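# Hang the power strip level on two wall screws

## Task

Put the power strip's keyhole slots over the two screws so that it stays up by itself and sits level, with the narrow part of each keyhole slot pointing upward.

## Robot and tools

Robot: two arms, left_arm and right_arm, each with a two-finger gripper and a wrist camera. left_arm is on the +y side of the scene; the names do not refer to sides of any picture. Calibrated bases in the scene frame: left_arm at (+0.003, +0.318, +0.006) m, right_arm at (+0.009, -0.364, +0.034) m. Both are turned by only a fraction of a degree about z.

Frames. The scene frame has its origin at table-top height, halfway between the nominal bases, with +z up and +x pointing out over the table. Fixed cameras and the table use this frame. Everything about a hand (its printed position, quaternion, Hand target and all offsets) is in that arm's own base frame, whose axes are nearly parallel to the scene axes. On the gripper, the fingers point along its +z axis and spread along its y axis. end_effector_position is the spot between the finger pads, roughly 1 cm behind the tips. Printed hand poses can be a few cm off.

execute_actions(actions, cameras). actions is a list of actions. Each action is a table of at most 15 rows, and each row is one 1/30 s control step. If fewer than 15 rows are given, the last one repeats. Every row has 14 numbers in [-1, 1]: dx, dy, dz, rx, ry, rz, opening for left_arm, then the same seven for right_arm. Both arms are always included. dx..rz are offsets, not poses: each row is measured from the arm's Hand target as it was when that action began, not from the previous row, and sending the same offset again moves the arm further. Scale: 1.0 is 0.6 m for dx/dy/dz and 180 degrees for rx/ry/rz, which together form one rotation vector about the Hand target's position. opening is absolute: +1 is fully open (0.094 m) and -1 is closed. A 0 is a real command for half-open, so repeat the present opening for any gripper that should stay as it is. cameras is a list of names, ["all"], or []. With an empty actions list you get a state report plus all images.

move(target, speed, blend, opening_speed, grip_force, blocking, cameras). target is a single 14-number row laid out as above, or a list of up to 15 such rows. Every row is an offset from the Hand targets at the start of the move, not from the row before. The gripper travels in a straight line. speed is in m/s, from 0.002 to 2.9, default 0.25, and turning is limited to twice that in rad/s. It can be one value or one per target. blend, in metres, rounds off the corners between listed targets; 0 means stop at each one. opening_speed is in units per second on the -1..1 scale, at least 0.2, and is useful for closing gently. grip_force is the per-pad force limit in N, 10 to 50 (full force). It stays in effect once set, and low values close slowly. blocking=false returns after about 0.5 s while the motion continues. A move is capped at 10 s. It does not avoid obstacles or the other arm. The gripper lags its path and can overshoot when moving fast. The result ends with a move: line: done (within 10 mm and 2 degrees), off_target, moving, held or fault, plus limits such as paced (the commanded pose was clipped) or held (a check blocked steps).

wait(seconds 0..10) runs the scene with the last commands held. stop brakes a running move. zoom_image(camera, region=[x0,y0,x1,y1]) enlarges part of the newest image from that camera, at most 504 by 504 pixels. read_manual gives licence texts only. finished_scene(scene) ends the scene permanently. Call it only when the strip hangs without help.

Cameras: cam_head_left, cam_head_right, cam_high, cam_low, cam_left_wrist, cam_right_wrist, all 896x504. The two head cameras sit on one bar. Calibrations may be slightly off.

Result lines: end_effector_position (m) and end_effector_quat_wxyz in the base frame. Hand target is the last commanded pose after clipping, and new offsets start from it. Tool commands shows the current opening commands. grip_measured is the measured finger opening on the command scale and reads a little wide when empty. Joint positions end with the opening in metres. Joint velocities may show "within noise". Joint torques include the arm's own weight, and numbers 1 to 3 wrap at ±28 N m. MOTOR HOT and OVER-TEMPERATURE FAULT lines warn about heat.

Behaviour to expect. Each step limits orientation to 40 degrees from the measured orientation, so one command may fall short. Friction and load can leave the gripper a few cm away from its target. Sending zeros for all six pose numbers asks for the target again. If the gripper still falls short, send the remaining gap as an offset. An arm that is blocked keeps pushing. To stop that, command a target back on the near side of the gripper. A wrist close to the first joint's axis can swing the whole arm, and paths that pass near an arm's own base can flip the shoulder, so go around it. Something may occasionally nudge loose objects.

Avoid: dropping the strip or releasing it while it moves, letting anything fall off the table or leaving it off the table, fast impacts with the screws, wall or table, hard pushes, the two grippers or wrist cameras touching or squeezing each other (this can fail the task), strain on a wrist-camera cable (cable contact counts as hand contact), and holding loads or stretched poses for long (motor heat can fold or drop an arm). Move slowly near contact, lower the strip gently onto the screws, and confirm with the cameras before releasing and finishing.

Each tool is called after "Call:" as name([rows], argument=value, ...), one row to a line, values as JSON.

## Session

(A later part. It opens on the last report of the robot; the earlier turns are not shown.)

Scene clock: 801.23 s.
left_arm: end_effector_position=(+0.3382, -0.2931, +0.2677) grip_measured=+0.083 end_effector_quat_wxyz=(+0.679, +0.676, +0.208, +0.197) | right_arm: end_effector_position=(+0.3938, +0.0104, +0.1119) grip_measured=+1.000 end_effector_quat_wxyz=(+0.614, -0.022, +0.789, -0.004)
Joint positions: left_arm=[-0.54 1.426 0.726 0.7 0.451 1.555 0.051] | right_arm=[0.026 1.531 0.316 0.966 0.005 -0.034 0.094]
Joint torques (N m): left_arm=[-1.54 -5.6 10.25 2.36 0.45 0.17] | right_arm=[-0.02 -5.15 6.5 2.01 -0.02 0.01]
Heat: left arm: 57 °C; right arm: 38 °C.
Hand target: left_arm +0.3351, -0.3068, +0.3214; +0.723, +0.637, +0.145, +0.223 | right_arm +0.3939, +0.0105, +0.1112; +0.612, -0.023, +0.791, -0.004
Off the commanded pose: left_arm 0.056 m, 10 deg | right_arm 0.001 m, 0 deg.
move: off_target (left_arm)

Call:
move([
  [-0.0262,0.0622,-0.0033,0.002,-0.0033,0,-0.02,0,0,0,0,0,0,1],
  [0.0128,-0.002,-0.0033,0.002,-0.0033,0,-0.02,0,0,0,0,0,0,1],
], speed=0.07, cameras=["cam_low","cam_head_left"])

Call:
zoom_image(camera="cam_low", region=[440, 140, 540, 200])

Call:
zoom_image(camera="cam_head_left", region=[380, 110, 500, 250])

Scene clock: 808.97 s.
left_arm: end_effector_position=(+0.3459, -0.2937, +0.2655) grip_measured=+0.083 end_effector_quat_wxyz=(+0.678, +0.677, +0.205, +0.200) | right_arm: end_effector_position=(+0.3938, +0.0104, +0.1119) grip_measured=+1.000 end_effector_quat_wxyz=(+0.614, -0.022, +0.789, -0.004)
Joint positions: left_arm=[-0.528 1.459 0.745 0.712 0.462 1.565 0.051] | right_arm=[0.026 1.531 0.316 0.966 0.005 -0.034 0.094]
Joint torques (N m): left_arm=[-1.65 -5.9 10.3 2.39 0.43 0.17] | right_arm=[0.12 -5.15 6.65 2.06 -0.01 0.02]
Heat: left arm: 59 °C; right arm: 38 °C.
Hand target: left_arm +0.3428, -0.3080, +0.3194; +0.722, +0.638, +0.140, +0.226 | right_arm +0.3939, +0.0105, +0.1112; +0.612, -0.023, +0.791, -0.004
Off the commanded pose: left_arm 0.056 m, 10 deg | right_arm 0.001 m, 0 deg.
move: off_target (left_arm)
Images, in order (width x height): cam_head_left 896x504, cam_low 896x504.

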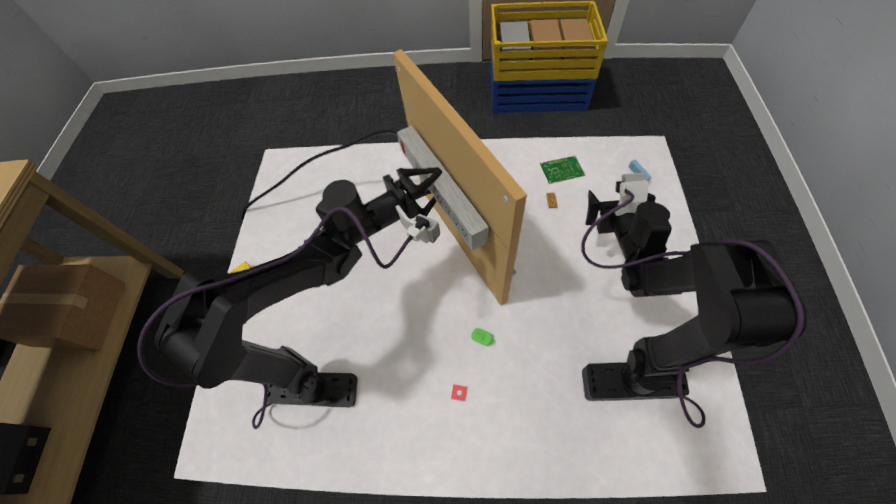

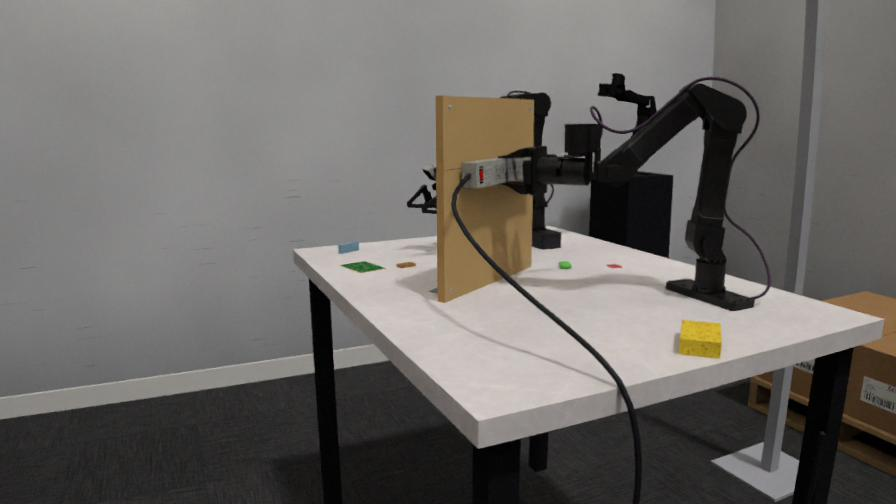

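Scaled by 5.040 from the camera's 896x504 image, which has a finer 1280x720 frame.

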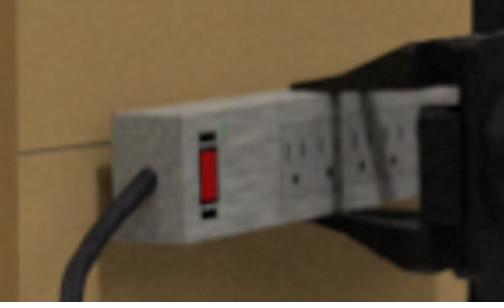

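Scaled by 3.600 from the camera's 896x504 image, which has a finer 1280x720 frame.

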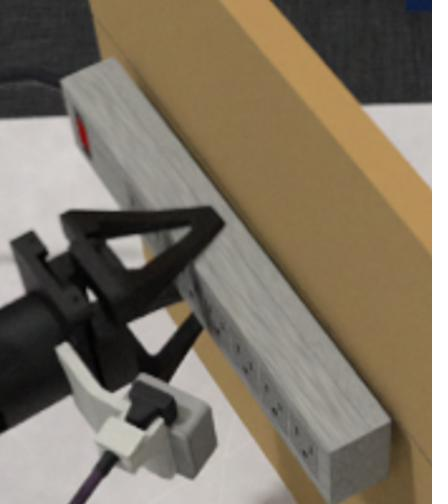

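Call:
move(target=[0.0095,-0.0175,0,0,0,0,-0.02,0,0,0,0,0,0,1], speed=0.06, cameras=["cam_head_left","cam_low"])

Scene clock: 832.20 s.
left_arm: end_effector_position=(+0.3474, -0.2979, +0.2646) grip_measured=+0.083 end_effector_quat_wxyz=(+0.677, +0.678, +0.204, +0.201) | right_arm: end_effector_position=(+0.3938, +0.0104, +0.1119) grip_measured=+1.000 end_effector_quat_wxyz=(+0.614, -0.022, +0.789, -0.004)
Joint positions: left_arm=[-0.538 1.473 0.755 0.714 0.451 1.568 0.051] | right_arm=[0.026 1.531 0.316 0.966 0.005 -0.034 0.094]
Joint torques (N m): left_arm=[-2.45 -4.48 11.77 2.38 0.35 0.18] | right_arm=[0.1 -5.04 6.6 2.04 0 0]
Heat: left arm: 63 °C; right arm: 38 °C.
Hand target: left_arm +0.3485, -0.3185, +0.3195; +0.722, +0.638, +0.140, +0.226 | right_arm +0.3939, +0.0105, +0.1112; +0.612, -0.023, +0.791, -0.004
Off the commanded pose: left_arm 0.059 m, 11 deg | right_arm 0.001 m, 0 deg.
move: off_target (left_arm)
Images, in order (width x height): cam_head_left 896x504, cam_low 896x504.

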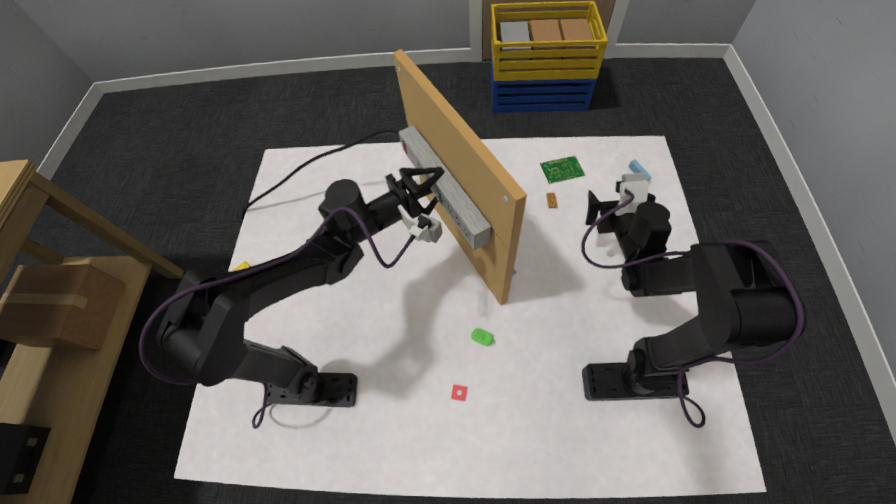

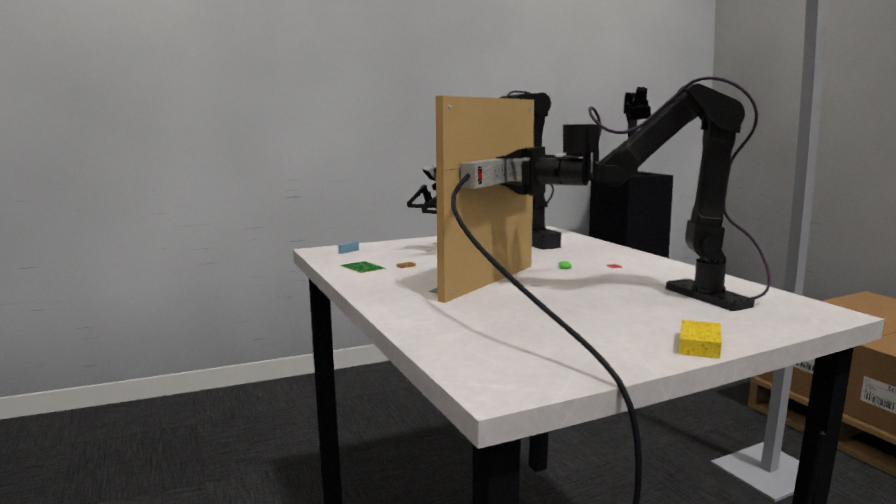

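Call:
zoom_image(camera="cam_low", region=[440, 140, 560, 210])

Call:
zoom_image(camera="cam_head_left", region=[380, 110, 520, 260])

Scaled by 4.200 from the camera's 896x504 image, which has a finer 1280x720 frame.

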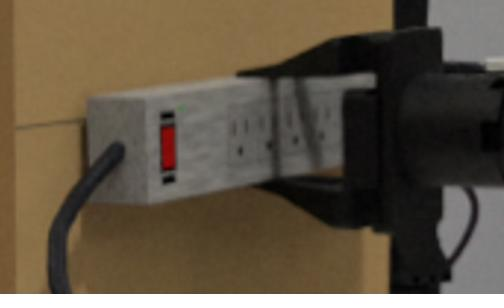

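Scaled by 3.360 from the camera's 896x504 image, which has a finer 1280x720 frame.

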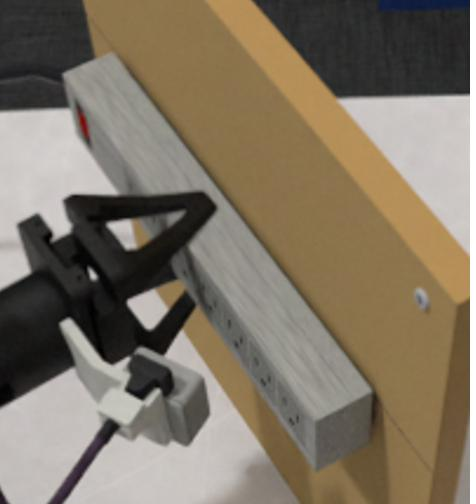

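Call:
move([
  [-0.0446,0.0745,0.0042,0,0,0,-0.02,0,0,0,0,0,0,1],
  [-0.0095,0.0175,0.0042,0,0,0,-0.02,0,0,0,0,0,0,1],
], speed=0.065)

Scene clock: 847.60 s.
left_arm: end_effector_position=(+0.3464, -0.2936, +0.2681) grip_measured=+0.083 end_effector_quat_wxyz=(+0.678, +0.677, +0.205, +0.201) | right_arm: end_effector_position=(+0.3938, +0.0104, +0.1119) grip_measured=+1.000 end_effector_quat_wxyz=(+0.614, -0.022, +0.789, -0.004)
Joint positions: left_arm=[-0.528 1.455 0.752 0.702 0.461 1.565 0.051] | right_arm=[0.026 1.531 0.316 0.966 0.005 -0.034 0.094]
Joint torques (N m): left_arm=[-1.7 -5.85 10.39 2.36 0.45 0.17] | right_arm=[0.09 -5.19 6.46 2.02 0 0.01]
Heat: left arm: 64 °C; right arm: 38 °C.
Hand target: left_arm +0.3428, -0.3080, +0.3219; +0.722, +0.638, +0.140, +0.226 | right_arm +0.3939, +0.0105, +0.1112; +0.612, -0.023, +0.791, -0.004
Off the commanded pose: left_arm 0.056 m, 10 deg | right_arm 0.001 m, 0 deg.
move: off_target (left_arm)

Call:
move(target=[0.0095,-0.0175,-0.001,0,0,0,-0.02,0,0,0,0,0,0,1], speed=0.06, cameras=["cam_low"])

Call:
zoom_image(camera="cam_low", region=[440, 140, 560, 210])

Scene clock: 852.40 s.
left_arm: end_effector_position=(+0.3476, -0.2977, +0.2664) grip_measured=+0.083 end_effector_quat_wxyz=(+0.677, +0.678, +0.205, +0.200) | right_arm: end_effector_position=(+0.3938, +0.0104, +0.1119) grip_measured=+1.000 end_effector_quat_wxyz=(+0.614, -0.022, +0.789, -0.004)
Joint positions: left_arm=[-0.538 1.47 0.761 0.705 0.452 1.567 0.051] | right_arm=[0.026 1.531 0.316 0.966 0.005 -0.034 0.094]
Joint torques (N m): left_arm=[-2.56 -4.4 11.79 2.39 0.33 0.18] | right_arm=[0.01 -5.11 6.58 2.04 0.01 0.04]
Heat: left arm: 64 °C; right arm: 38 °C.
Hand target: left_arm +0.3485, -0.3185, +0.3213; +0.722, +0.639, +0.140, +0.226 | right_arm +0.3939, +0.0105, +0.1112; +0.612, -0.023, +0.791, -0.004
Off the commanded pose: left_arm 0.059 m, 11 deg | right_arm 0.001 m, 0 deg.
move: off_target (left_arm)
Images, in order (width x height): cam_low 896x504.

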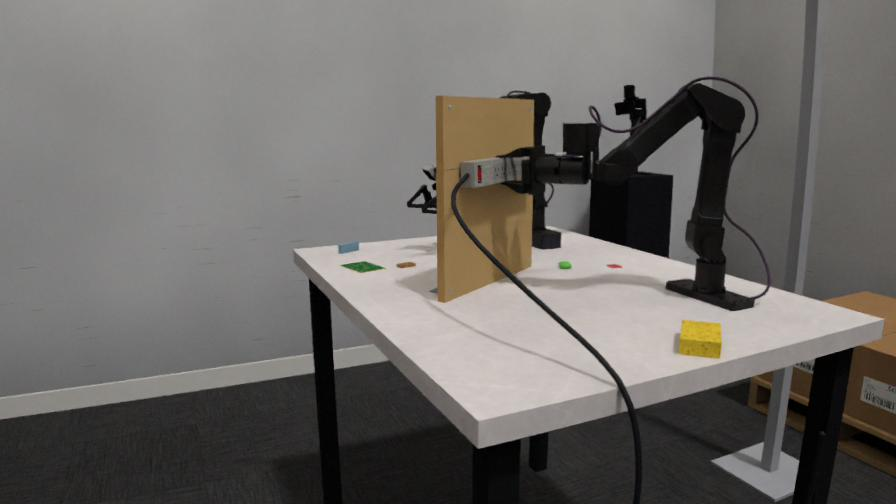

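Scaled by 4.200 from the camera's 896x504 image, which has a finer 1280x720 frame.

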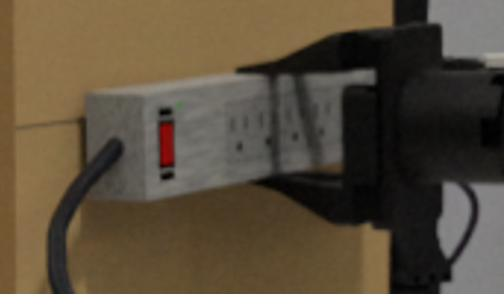

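Call:
execute_actions(actions=[])

Call:
zoom_image(camera="cam_high", region=[330, 120, 480, 230])

Call:
zoom_image(camera="cam_head_right", region=[400, 180, 500, 260])

Scene clock: 858.73 s.
left_arm: end_effector_position=(+0.3476, -0.2977, +0.2664) grip_measured=+0.083 end_effector_quat_wxyz=(+0.677, +0.678, +0.205, +0.200) | right_arm: end_effector_position=(+0.3938, +0.0104, +0.1119) grip_measured=+1.000 end_effector_quat_wxyz=(+0.614, -0.022, +0.789, -0.004)
Joint positions: left_arm=[-0.538 1.47 0.761 0.705 0.452 1.567 0.051] | right_arm=[0.026 1.531 0.316 0.966 0.005 -0.034 0.094]
Joint velocities: within noise
Joint torques (N m): left_arm=[-2.56 -4.51 11.75 2.38 0.32 0.19] | right_arm=[-0.09 -5.16 6.54 2.03 -0.03 -0.01]
Heat: left arm: 62 °C; right arm: 38 °C.
Hand target: left_arm +0.3485, -0.3185, +0.3213; +0.722, +0.639, +0.140, +0.226 | right_arm +0.3939, +0.0105, +0.1112; +0.612, -0.023, +0.791, -0.004
Tool commands: left_gripper/opening=-0.02 right_gripper/opening=+1.0
Off the commanded pose: left_arm 0.059 m, 11 deg | right_arm 0.001 m, 0 deg.
camera_calibration:
cam_left_wrist: T_world_to_cam=[[-0.0233975, -0.00672372, -0.999704, 0.271673], [0.527971, 0.84907, -0.0180675, 0.110246], [0.84894, -0.528237, -0.0163162, -0.35559], [0, 0, 0, 1]] pos_world=[0.250025, -0.279616, 0.267782]

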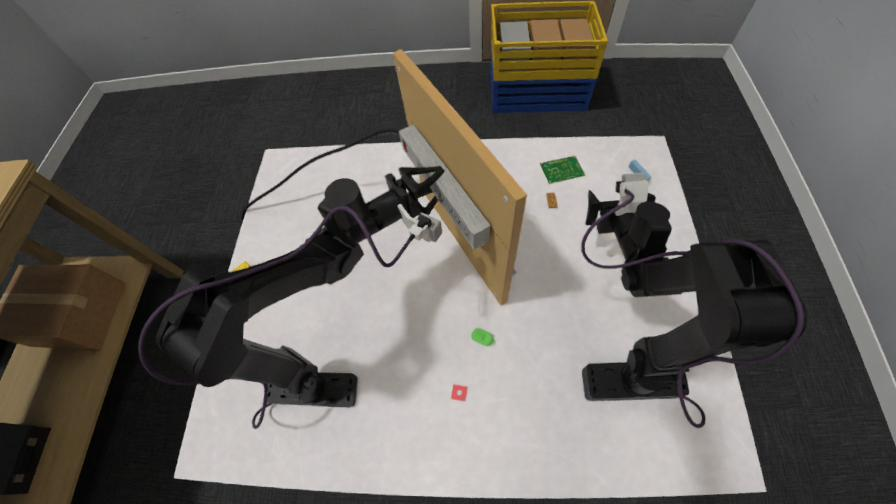

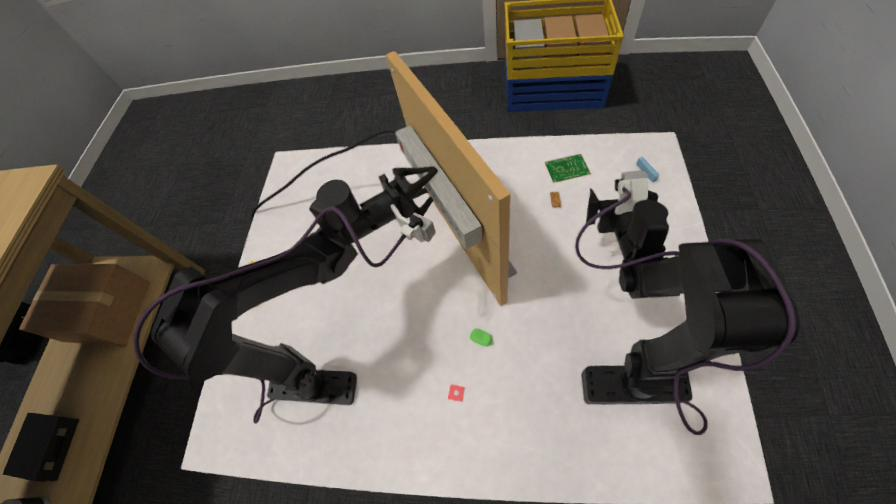

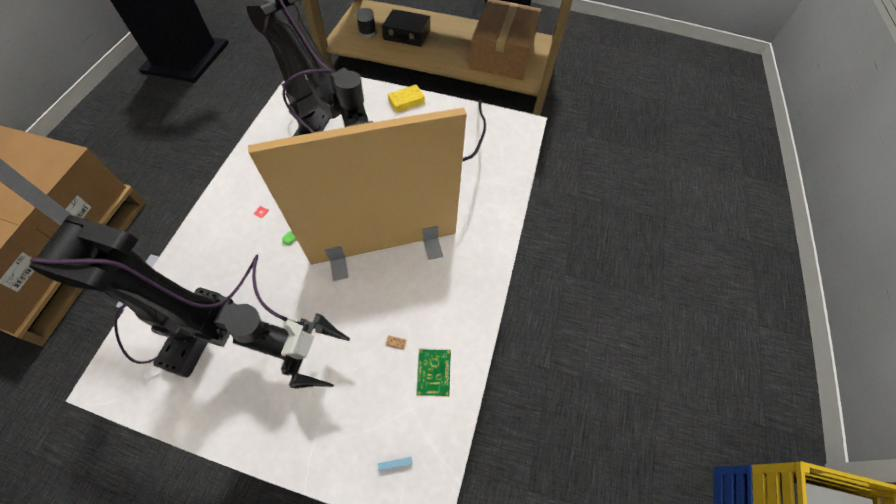

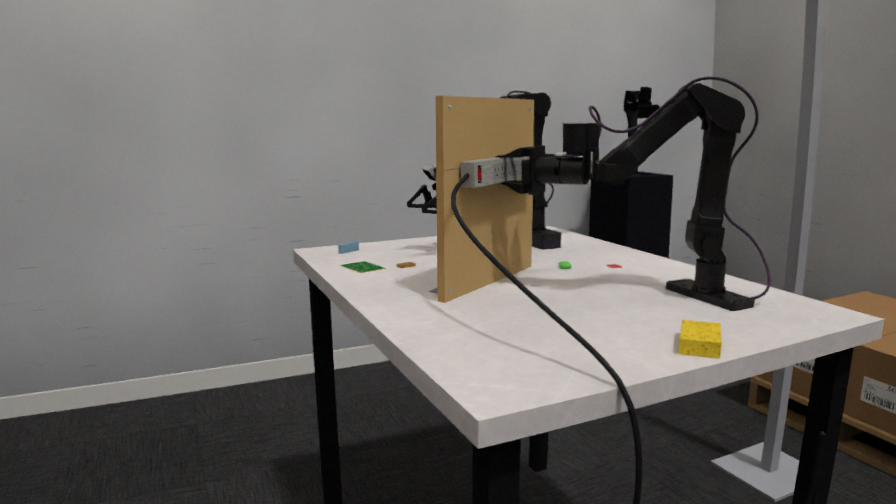

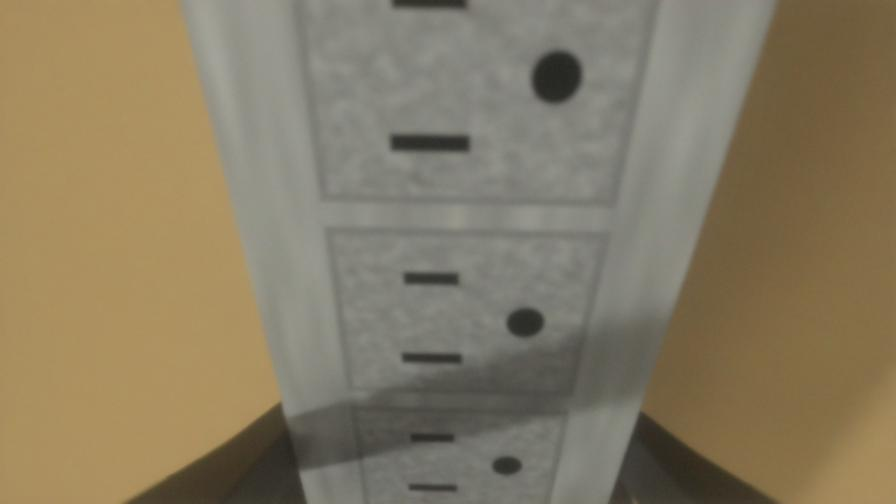

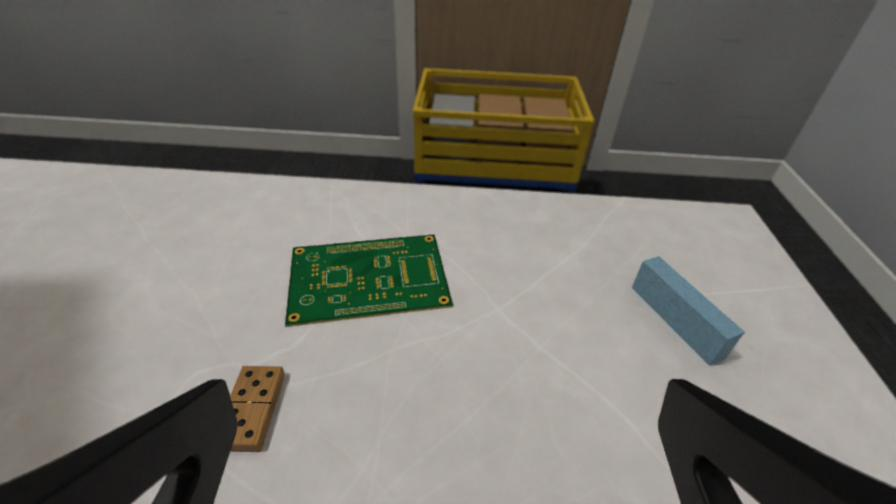

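Scaled by 3.360 from the camera's 896x504 image, which has a finer 1280x720 frame.

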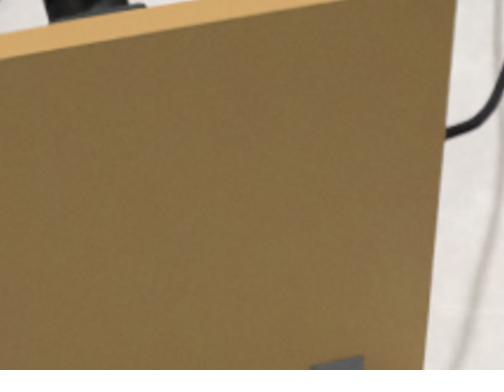

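Scaled by 5.040 from the camera's 896x504 image, which has a finer 1280x720 frame.

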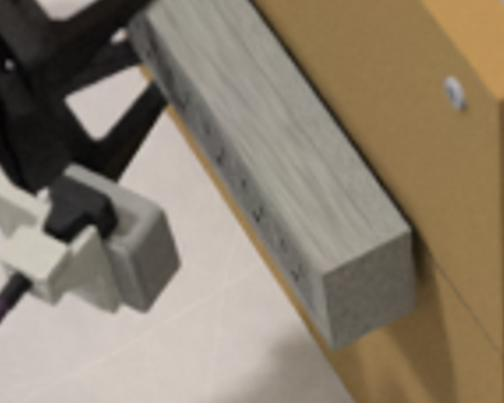

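Call:
move([
  [-0.0446,0.0745,0.0042,-0.0013,0.0022,0,-0.02,0,0,0,0,0,0,1],
  [-0.0095,0.0175,0.0042,-0.0013,0.0022,0,-0.02,0,0,0,0,0,0,1],
], speed=0.065)

Call:
move(target=[0.0095,-0.0175,-0.0005,0,0,0,-0.02,0,0,0,0,0,0,1], speed=0.06, cameras=["cam_low"])

Call:
zoom_image(camera="cam_low", region=[440, 140, 560, 210])

Scene clock: 906.37 s.
left_arm: end_effector_position=(+0.3464, -0.2936, +0.2699) grip_measured=+0.083 end_effector_quat_wxyz=(+0.678, +0.676, +0.208, +0.199) | right_arm: end_effector_position=(+0.3938, +0.0104, +0.1119) grip_measured=+1.000 end_effector_quat_wxyz=(+0.614, -0.022, +0.789, -0.004)
Joint positions: left_arm=[-0.528 1.451 0.757 0.693 0.459 1.558 0.051] | right_arm=[0.026 1.531 0.316 0.966 0.005 -0.034 0.094]
Joint torques (N m): left_arm=[-1.62 -5.85 10.36 2.38 0.47 0.19] | right_arm=[-0.03 -5.18 6.57 2.05 0.01 -0.01]
Heat: left arm: 61 °C; right arm: 38 °C.
Hand target: left_arm +0.3428, -0.3080, +0.3239; +0.723, +0.638, +0.143, +0.224 | right_arm +0.3939, +0.0105, +0.1112; +0.612, -0.023, +0.791, -0.004
Off the commanded pose: left_arm 0.056 m, 10 deg | right_arm 0.001 m, 0 deg.
move: off_target (left_arm)

Scene clock: 907.07 s.
left_arm: end_effector_position=(+0.3476, -0.2975, +0.2684) grip_measured=+0.083 end_effector_quat_wxyz=(+0.678, +0.677, +0.208, +0.198) | right_arm: end_effector_position=(+0.3938, +0.0104, +0.1119) grip_measured=+1.000 end_effector_quat_wxyz=(+0.614, -0.022, +0.789, -0.004)
Joint positions: left_arm=[-0.537 1.465 0.766 0.696 0.452 1.559 0.051] | right_arm=[0.026 1.531 0.316 0.966 0.005 -0.034 0.094]
Joint torques (N m): left_arm=[-2.63 -4.38 11.81 2.39 0.32 0.19] | right_arm=[-0.08 -5.27 6.68 2.04 0 -0.03]
Heat: left arm: 62 °C; right arm: 38 °C.
Hand target: left_arm +0.3486, -0.3185, +0.3234; +0.723, +0.638, +0.143, +0.224 | right_arm +0.3939, +0.0105, +0.1112; +0.612, -0.023, +0.791, -0.004
Off the commanded pose: left_arm 0.059 m, 11 deg | right_arm 0.001 m, 0 deg.
move: off_target (left_arm)
Images, in order (width x height): cam_low 896x504.

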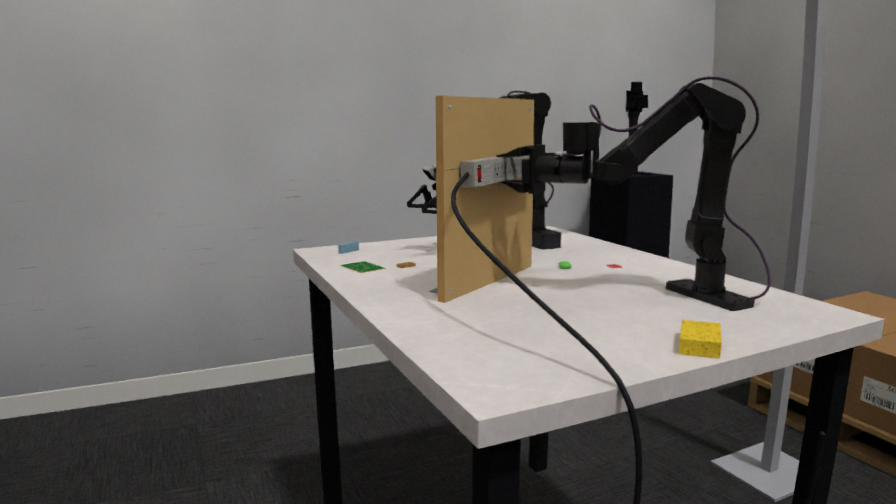

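Scaled by 4.200 from the camera's 896x504 image, which has a finer 1280x720 frame.

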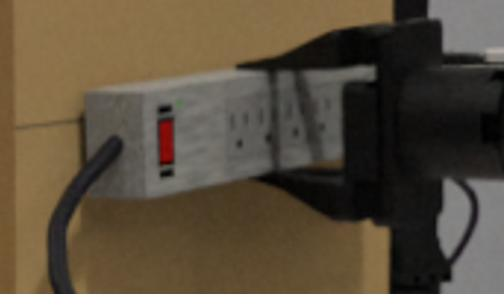

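Call:
move([
  [-0.0446,0.0745,0.0028,0,0,0,-0.02,0,0,0,0,0,0,1],
  [-0.0095,0.0175,0.0028,0,0,0,-0.02,0,0,0,0,0,0,1],
  [0.0,0.0,0.0022,0,0,0,-0.02,0,0,0,0,0,0,1],
], speed=0.065)

Scene clock: 917.47 s.
left_arm: end_effector_position=(+0.3480, -0.2971, +0.2701) grip_measured=+0.083 end_effector_quat_wxyz=(+0.677, +0.677, +0.208, +0.198) | right_arm: end_effector_position=(+0.3938, +0.0104, +0.1119) grip_measured=+1.000 end_effector_quat_wxyz=(+0.614, -0.022, +0.789, -0.004)
Joint positions: left_arm=[-0.536 1.462 0.77 0.688 0.452 1.558 0.051] | right_arm=[0.026 1.531 0.316 0.966 0.005 -0.034 0.094]
Joint torques (N m): left_arm=[-2.73 -4.29 11.82 2.42 0.33 0.19] | right_arm=[0.03 -5.18 6.67 2.02 -0.02 -0.03]
Heat: left arm: 64 °C; right arm: 38 °C.
Hand target: left_arm +0.3485, -0.3185, +0.3248; +0.723, +0.638, +0.143, +0.224 | right_arm +0.3939, +0.0105, +0.1112; +0.612, -0.023, +0.791, -0.004
Off the commanded pose: left_arm 0.059 m, 11 deg | right_arm 0.001 m, 0 deg.
move: off_target (left_arm)

Call:
move([
  [-0.0422,0.0759,-0.0003,0,0,0,-0.02,0,0,0,0,0,0,1],
  [-0.0071,0.0189,-0.0003,0,0,0,-0.02,0,0,0,0,0,0,1],
  [0.0024,0.0014,-0.0009,0,0,0,-0.02,0,0,0,0,0,0,1],
], speed=0.065)

Scene clock: 927.23 s.
left_arm: end_effector_position=(+0.3495, -0.2964, +0.2699) grip_measured=+0.083 end_effector_quat_wxyz=(+0.678, +0.677, +0.208, +0.198) | right_arm: end_effector_position=(+0.3938, +0.0104, +0.1119) grip_measured=+1.000 end_effector_quat_wxyz=(+0.614, -0.022, +0.789, -0.004)
Joint positions: left_arm=[-0.531 1.467 0.772 0.691 0.457 1.558 0.051] | right_arm=[0.026 1.531 0.316 0.966 0.005 -0.034 0.094]
Joint torques (N m): left_arm=[-2.73 -4.41 11.74 2.38 0.3 0.18] | right_arm=[-0.02 -5.23 6.69 2 -0.03 0]
Heat: left arm: 64 °C; right arm: 38 °C.
Hand target: left_arm +0.3500, -0.3176, +0.3244; +0.723, +0.638, +0.143, +0.224 | right_arm +0.3939, +0.0105, +0.1112; +0.612, -0.023, +0.791, -0.004
Off the commanded pose: left_arm 0.058 m, 11 deg | right_arm 0.001 m, 0 deg.
move: off_target (left_arm)

Call:
move([
  [-0.0469,0.0728,0.0036,0,0,0,-0.02,0,0,0,0,0,0,1],
  [-0.0118,0.0158,0.0036,0,0,0,-0.02,0,0,0,0,0,0,1],
  [-0.0033,0.0008,0.0033,0,0,0,-0.02,0,0,0,0,0,0,1],
], speed=0.065)

Call:
move(target=[0,0,-0.027,0,0,0,-0.02,0,0,0,0,0,0,1], speed=0.02)

Scene clock: 937.53 s.
left_arm: end_effector_position=(+0.3482, -0.2968, +0.2711) grip_measured=+0.083 end_effector_quat_wxyz=(+0.677, +0.677, +0.209, +0.198) | right_arm: end_effector_position=(+0.3938, +0.0104, +0.1119) grip_measured=+1.000 end_effector_quat_wxyz=(+0.614, -0.022, +0.789, -0.004)
Joint positions: left_arm=[-0.535 1.459 0.774 0.681 0.452 1.558 0.051] | right_arm=[0.026 1.531 0.316 0.966 0.005 -0.034 0.094]
Joint torques (N m): left_arm=[-2.56 -4.53 11.63 2.4 0.34 0.19] | right_arm=[-0.03 -5.2 6.56 2.05 -0.01 0.02]
Heat: left arm: 65 °C; right arm: 38 °C.
Hand target: left_arm +0.3480, -0.3171, +0.3263; +0.723, +0.638, +0.143, +0.224 | right_arm +0.3939, +0.0105, +0.1112; +0.612, -0.023, +0.791, -0.004
Off the commanded pose: left_arm 0.059 m, 11 deg | right_arm 0.001 m, 0 deg.
move: off_target (left_arm)

Scene clock: 938.70 s.
left_arm: end_effector_position=(+0.3485, -0.2972, +0.2714) grip_measured=+0.083 end_effector_quat_wxyz=(+0.681, +0.676, +0.203, +0.195) | right_arm: end_effector_position=(+0.3938, +0.0104, +0.1119) grip_measured=+1.000 end_effector_quat_wxyz=(+0.614, -0.022, +0.789, -0.004)
Joint positions: left_arm=[-0.528 1.469 0.774 0.701 0.473 1.556 0.051] | right_arm=[0.026 1.531 0.316 0.966 0.005 -0.034 0.094]
Joint torques (N m): left_arm=[-3.34 -2.85 9.03 2.75 0.08 0.22] | right_arm=[0.12 -5.27 6.61 2.03 -0.03 0.01]
Heat: left arm: 65 °C; right arm: 38 °C.
Hand target: left_arm +0.3480, -0.3172, +0.3101; +0.723, +0.638, +0.143, +0.224 | right_arm +0.3939, +0.0105, +0.1112; +0.612, -0.023, +0.791, -0.004
Off the commanded pose: left_arm 0.044 m, 10 deg | right_arm 0.001 m, 0 deg.
move: off_target (left_arm)

Call:
move(target=[0,0,-0.03,0,0,0,-0.02,0,0,0,0,0,0,1], speed=0.03, cameras=["cam_low","cam_head_right"])

Call:
zoom_image(camera="cam_low", region=[440, 140, 560, 210])

Call:
zoom_image(camera="cam_head_right", region=[380, 110, 520, 260])

Scene clock: 947.70 s.
left_arm: end_effector_position=(+0.3487, -0.2968, +0.2699) grip_measured=+0.083 end_effector_quat_wxyz=(+0.699, +0.659, +0.194, +0.197) | right_arm: end_effector_position=(+0.3938, +0.0104, +0.1119) grip_measured=+1.000 end_effector_quat_wxyz=(+0.614, -0.022, +0.789, -0.004)
Joint positions: left_arm=[-0.522 1.506 0.74 0.829 0.488 1.529 0.051] | right_arm=[0.026 1.531 0.316 0.966 0.005 -0.034 0.094]
Joint torques (N m): left_arm=[-4.12 -2.22 8.64 2.36 -0.11 0.49] | right_arm=[0.16 -5.23 6.74 2.03 -0.02 0.04]
Heat: left arm: 68 °C; right arm: 38 °C.
Hand target: left_arm +0.3479, -0.3172, +0.2921; +0.723, +0.638, +0.143, +0.224 | right_arm +0.3939, +0.0105, +0.1112; +0.612, -0.023, +0.791, -0.004
Off the commanded pose: left_arm 0.030 m, 8 deg | right_arm 0.001 m, 0 deg.
move: off_target (left_arm)
Images, in order (width x height): cam_head_right 896x504, cam_low 896x504.

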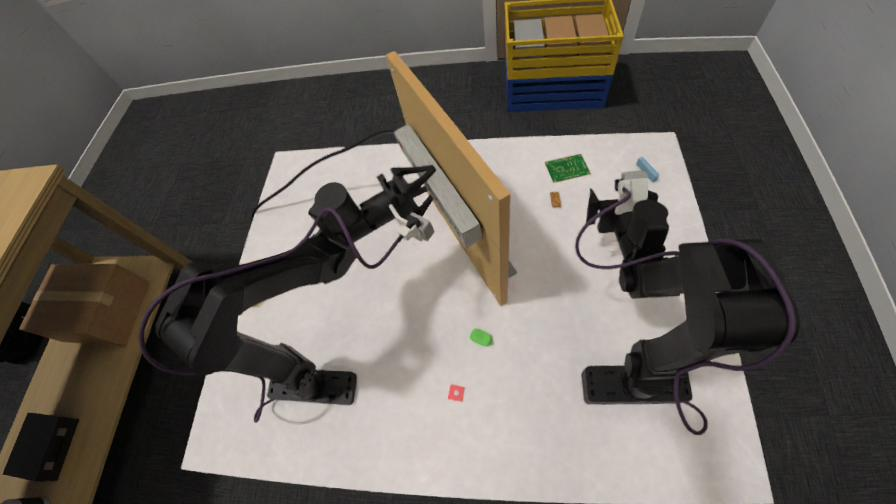

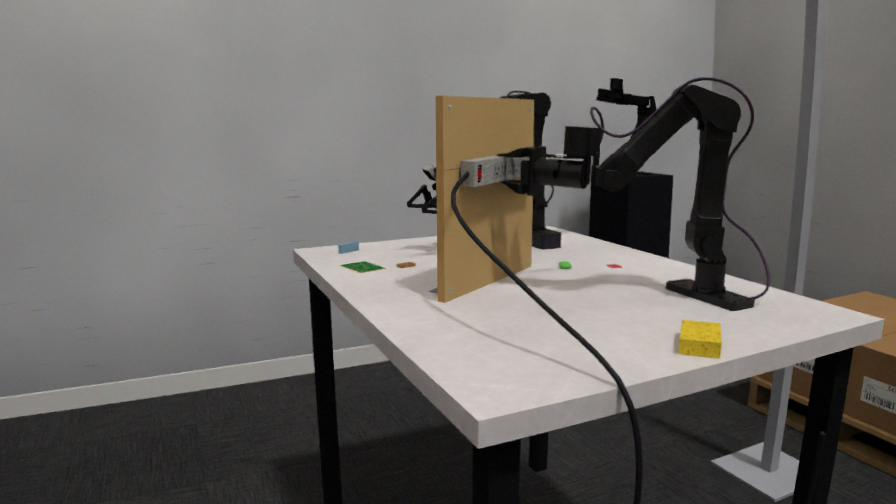

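Scaled by 4.200 from the camera's 896x504 image, which has a finer 1280x720 frame.

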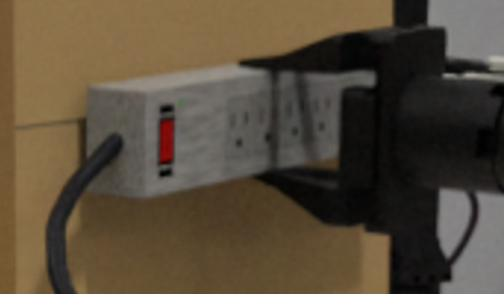

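Scaled by 3.360 from the camera's 896x504 image, which has a finer 1280x720 frame.

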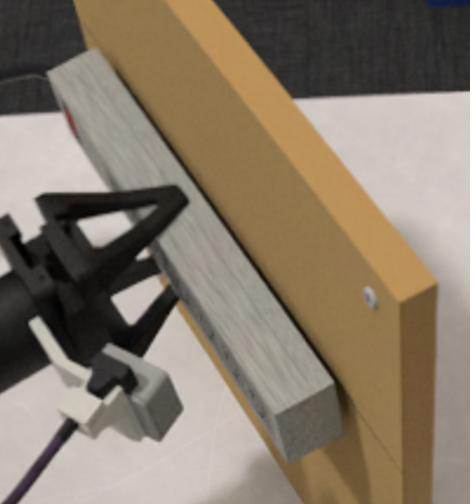

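Call:
move([
  [-0.0436,0.0723,0.0507,0,0,0,-0.02,0,0,0,0,0,0,1],
  [-0.0085,0.0153,0.0507,0,0,0,-0.02,0,0,0,0,0,0,1],
], speed=0.065, cameras=["cam_low","cam_head_right","cam_head_left"])

Call:
zoom_image(camera="cam_head_left", region=[390, 115, 450, 165])

Call:
zoom_image(camera="cam_head_left", region=[460, 195, 530, 265])

Call:
zoom_image(camera="cam_low", region=[430, 140, 550, 210])

Call:
zoom_image(camera="cam_head_right", region=[390, 115, 450, 165])

Call:
zoom_image(camera="cam_head_right", region=[440, 195, 510, 265])

Scene clock: 982.53 s.
left_arm: end_effector_position=(+0.3461, -0.2940, +0.2694) grip_measured=+0.083 end_effector_quat_wxyz=(+0.679, +0.676, +0.207, +0.198) | right_arm: end_effector_position=(+0.3938, +0.0104, +0.1119) grip_measured=+1.000 end_effector_quat_wxyz=(+0.614, -0.022, +0.789, -0.004)
Joint positions: left_arm=[-0.529 1.454 0.755 0.701 0.461 1.557 0.051] | right_arm=[0.026 1.531 0.316 0.966 0.005 -0.034 0.094]
Joint torques (N m): left_arm=[-1.65 -5.82 10.32 2.35 0.42 0.17] | right_arm=[-0.12 -5.12 6.53 2.02 -0.01 0]
Heat: left arm: 69 °C; right arm: 38 °C.
Hand target: left_arm +0.3429, -0.3079, +0.3226; +0.723, +0.638, +0.143, +0.224 | right_arm +0.3939, +0.0105, +0.1112; +0.612, -0.023, +0.791, -0.004
Off the commanded pose: left_arm 0.055 m, 10 deg | right_arm 0.001 m, 0 deg.
move: off_target (left_arm)
Images, in order (width x height): cam_head_left 896x504, cam_head_right 896x504, cam_low 896x504.

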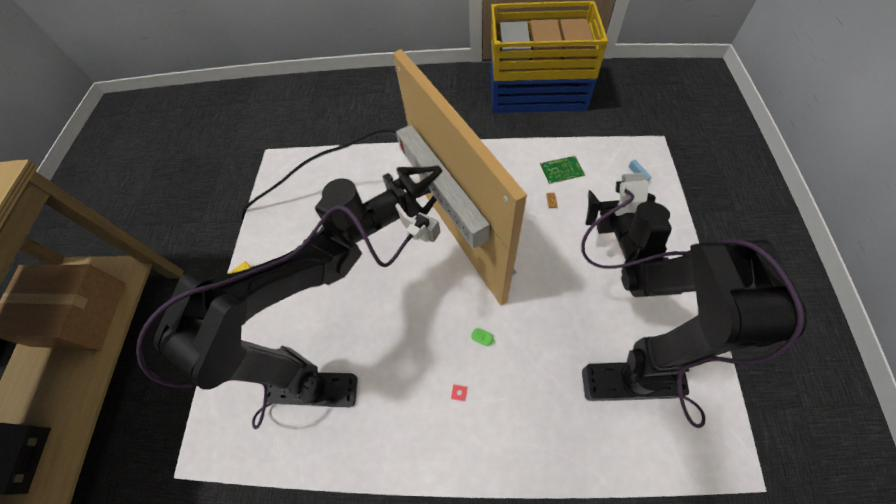

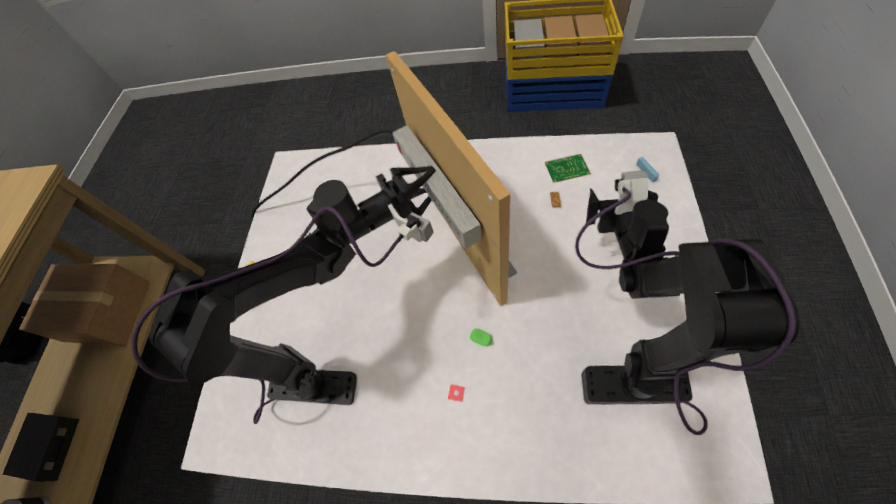

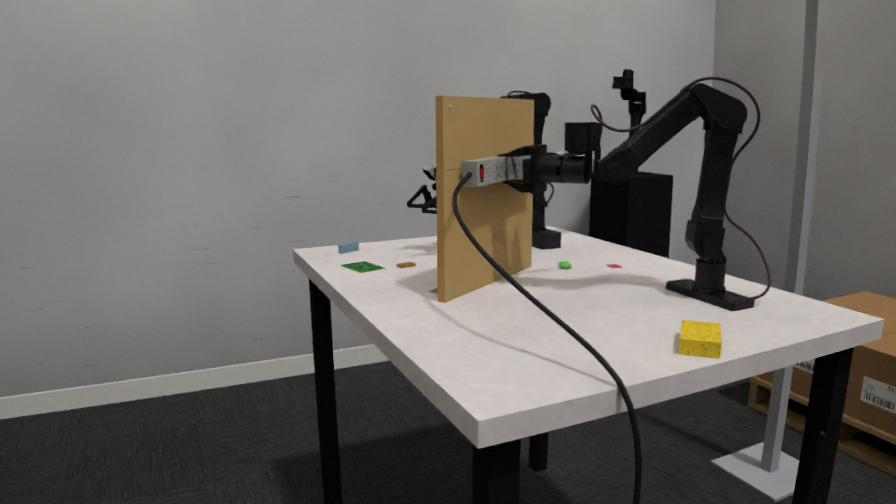

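Scaled by 8.400 from the camera's 896x504 image, which has a finer 1280x720 frame.

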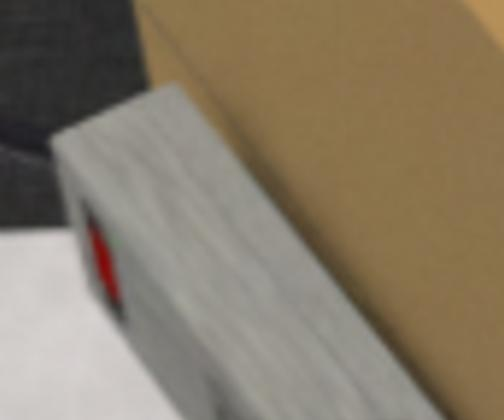

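Scaled by 7.200 from the camera's 896x504 image, which has a finer 1280x720 frame.

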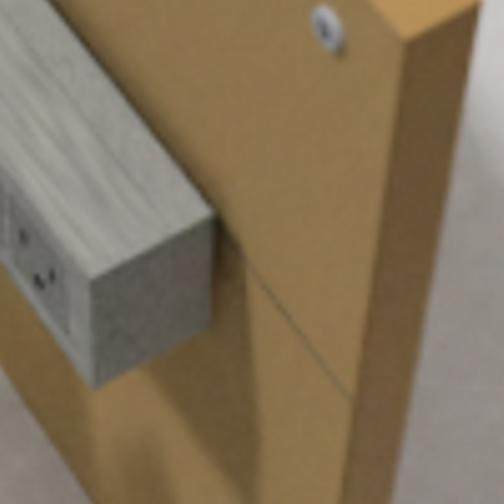

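Scaled by 4.200 from the camera's 896x504 image, which has a finer 1280x720 frame.

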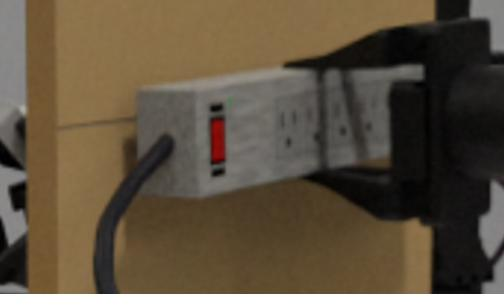

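Scaled by 8.400 from the camera's 896x504 image, which has a finer 1280x720 frame.

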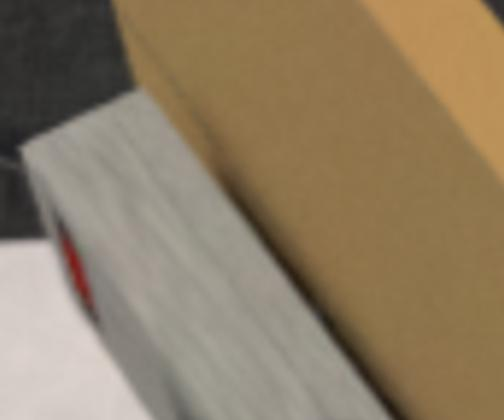

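Scaled by 7.200 from the camera's 896x504 image, which has a finer 1280x720 frame.

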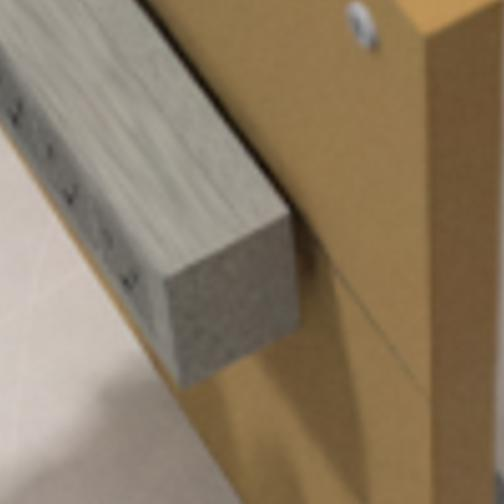

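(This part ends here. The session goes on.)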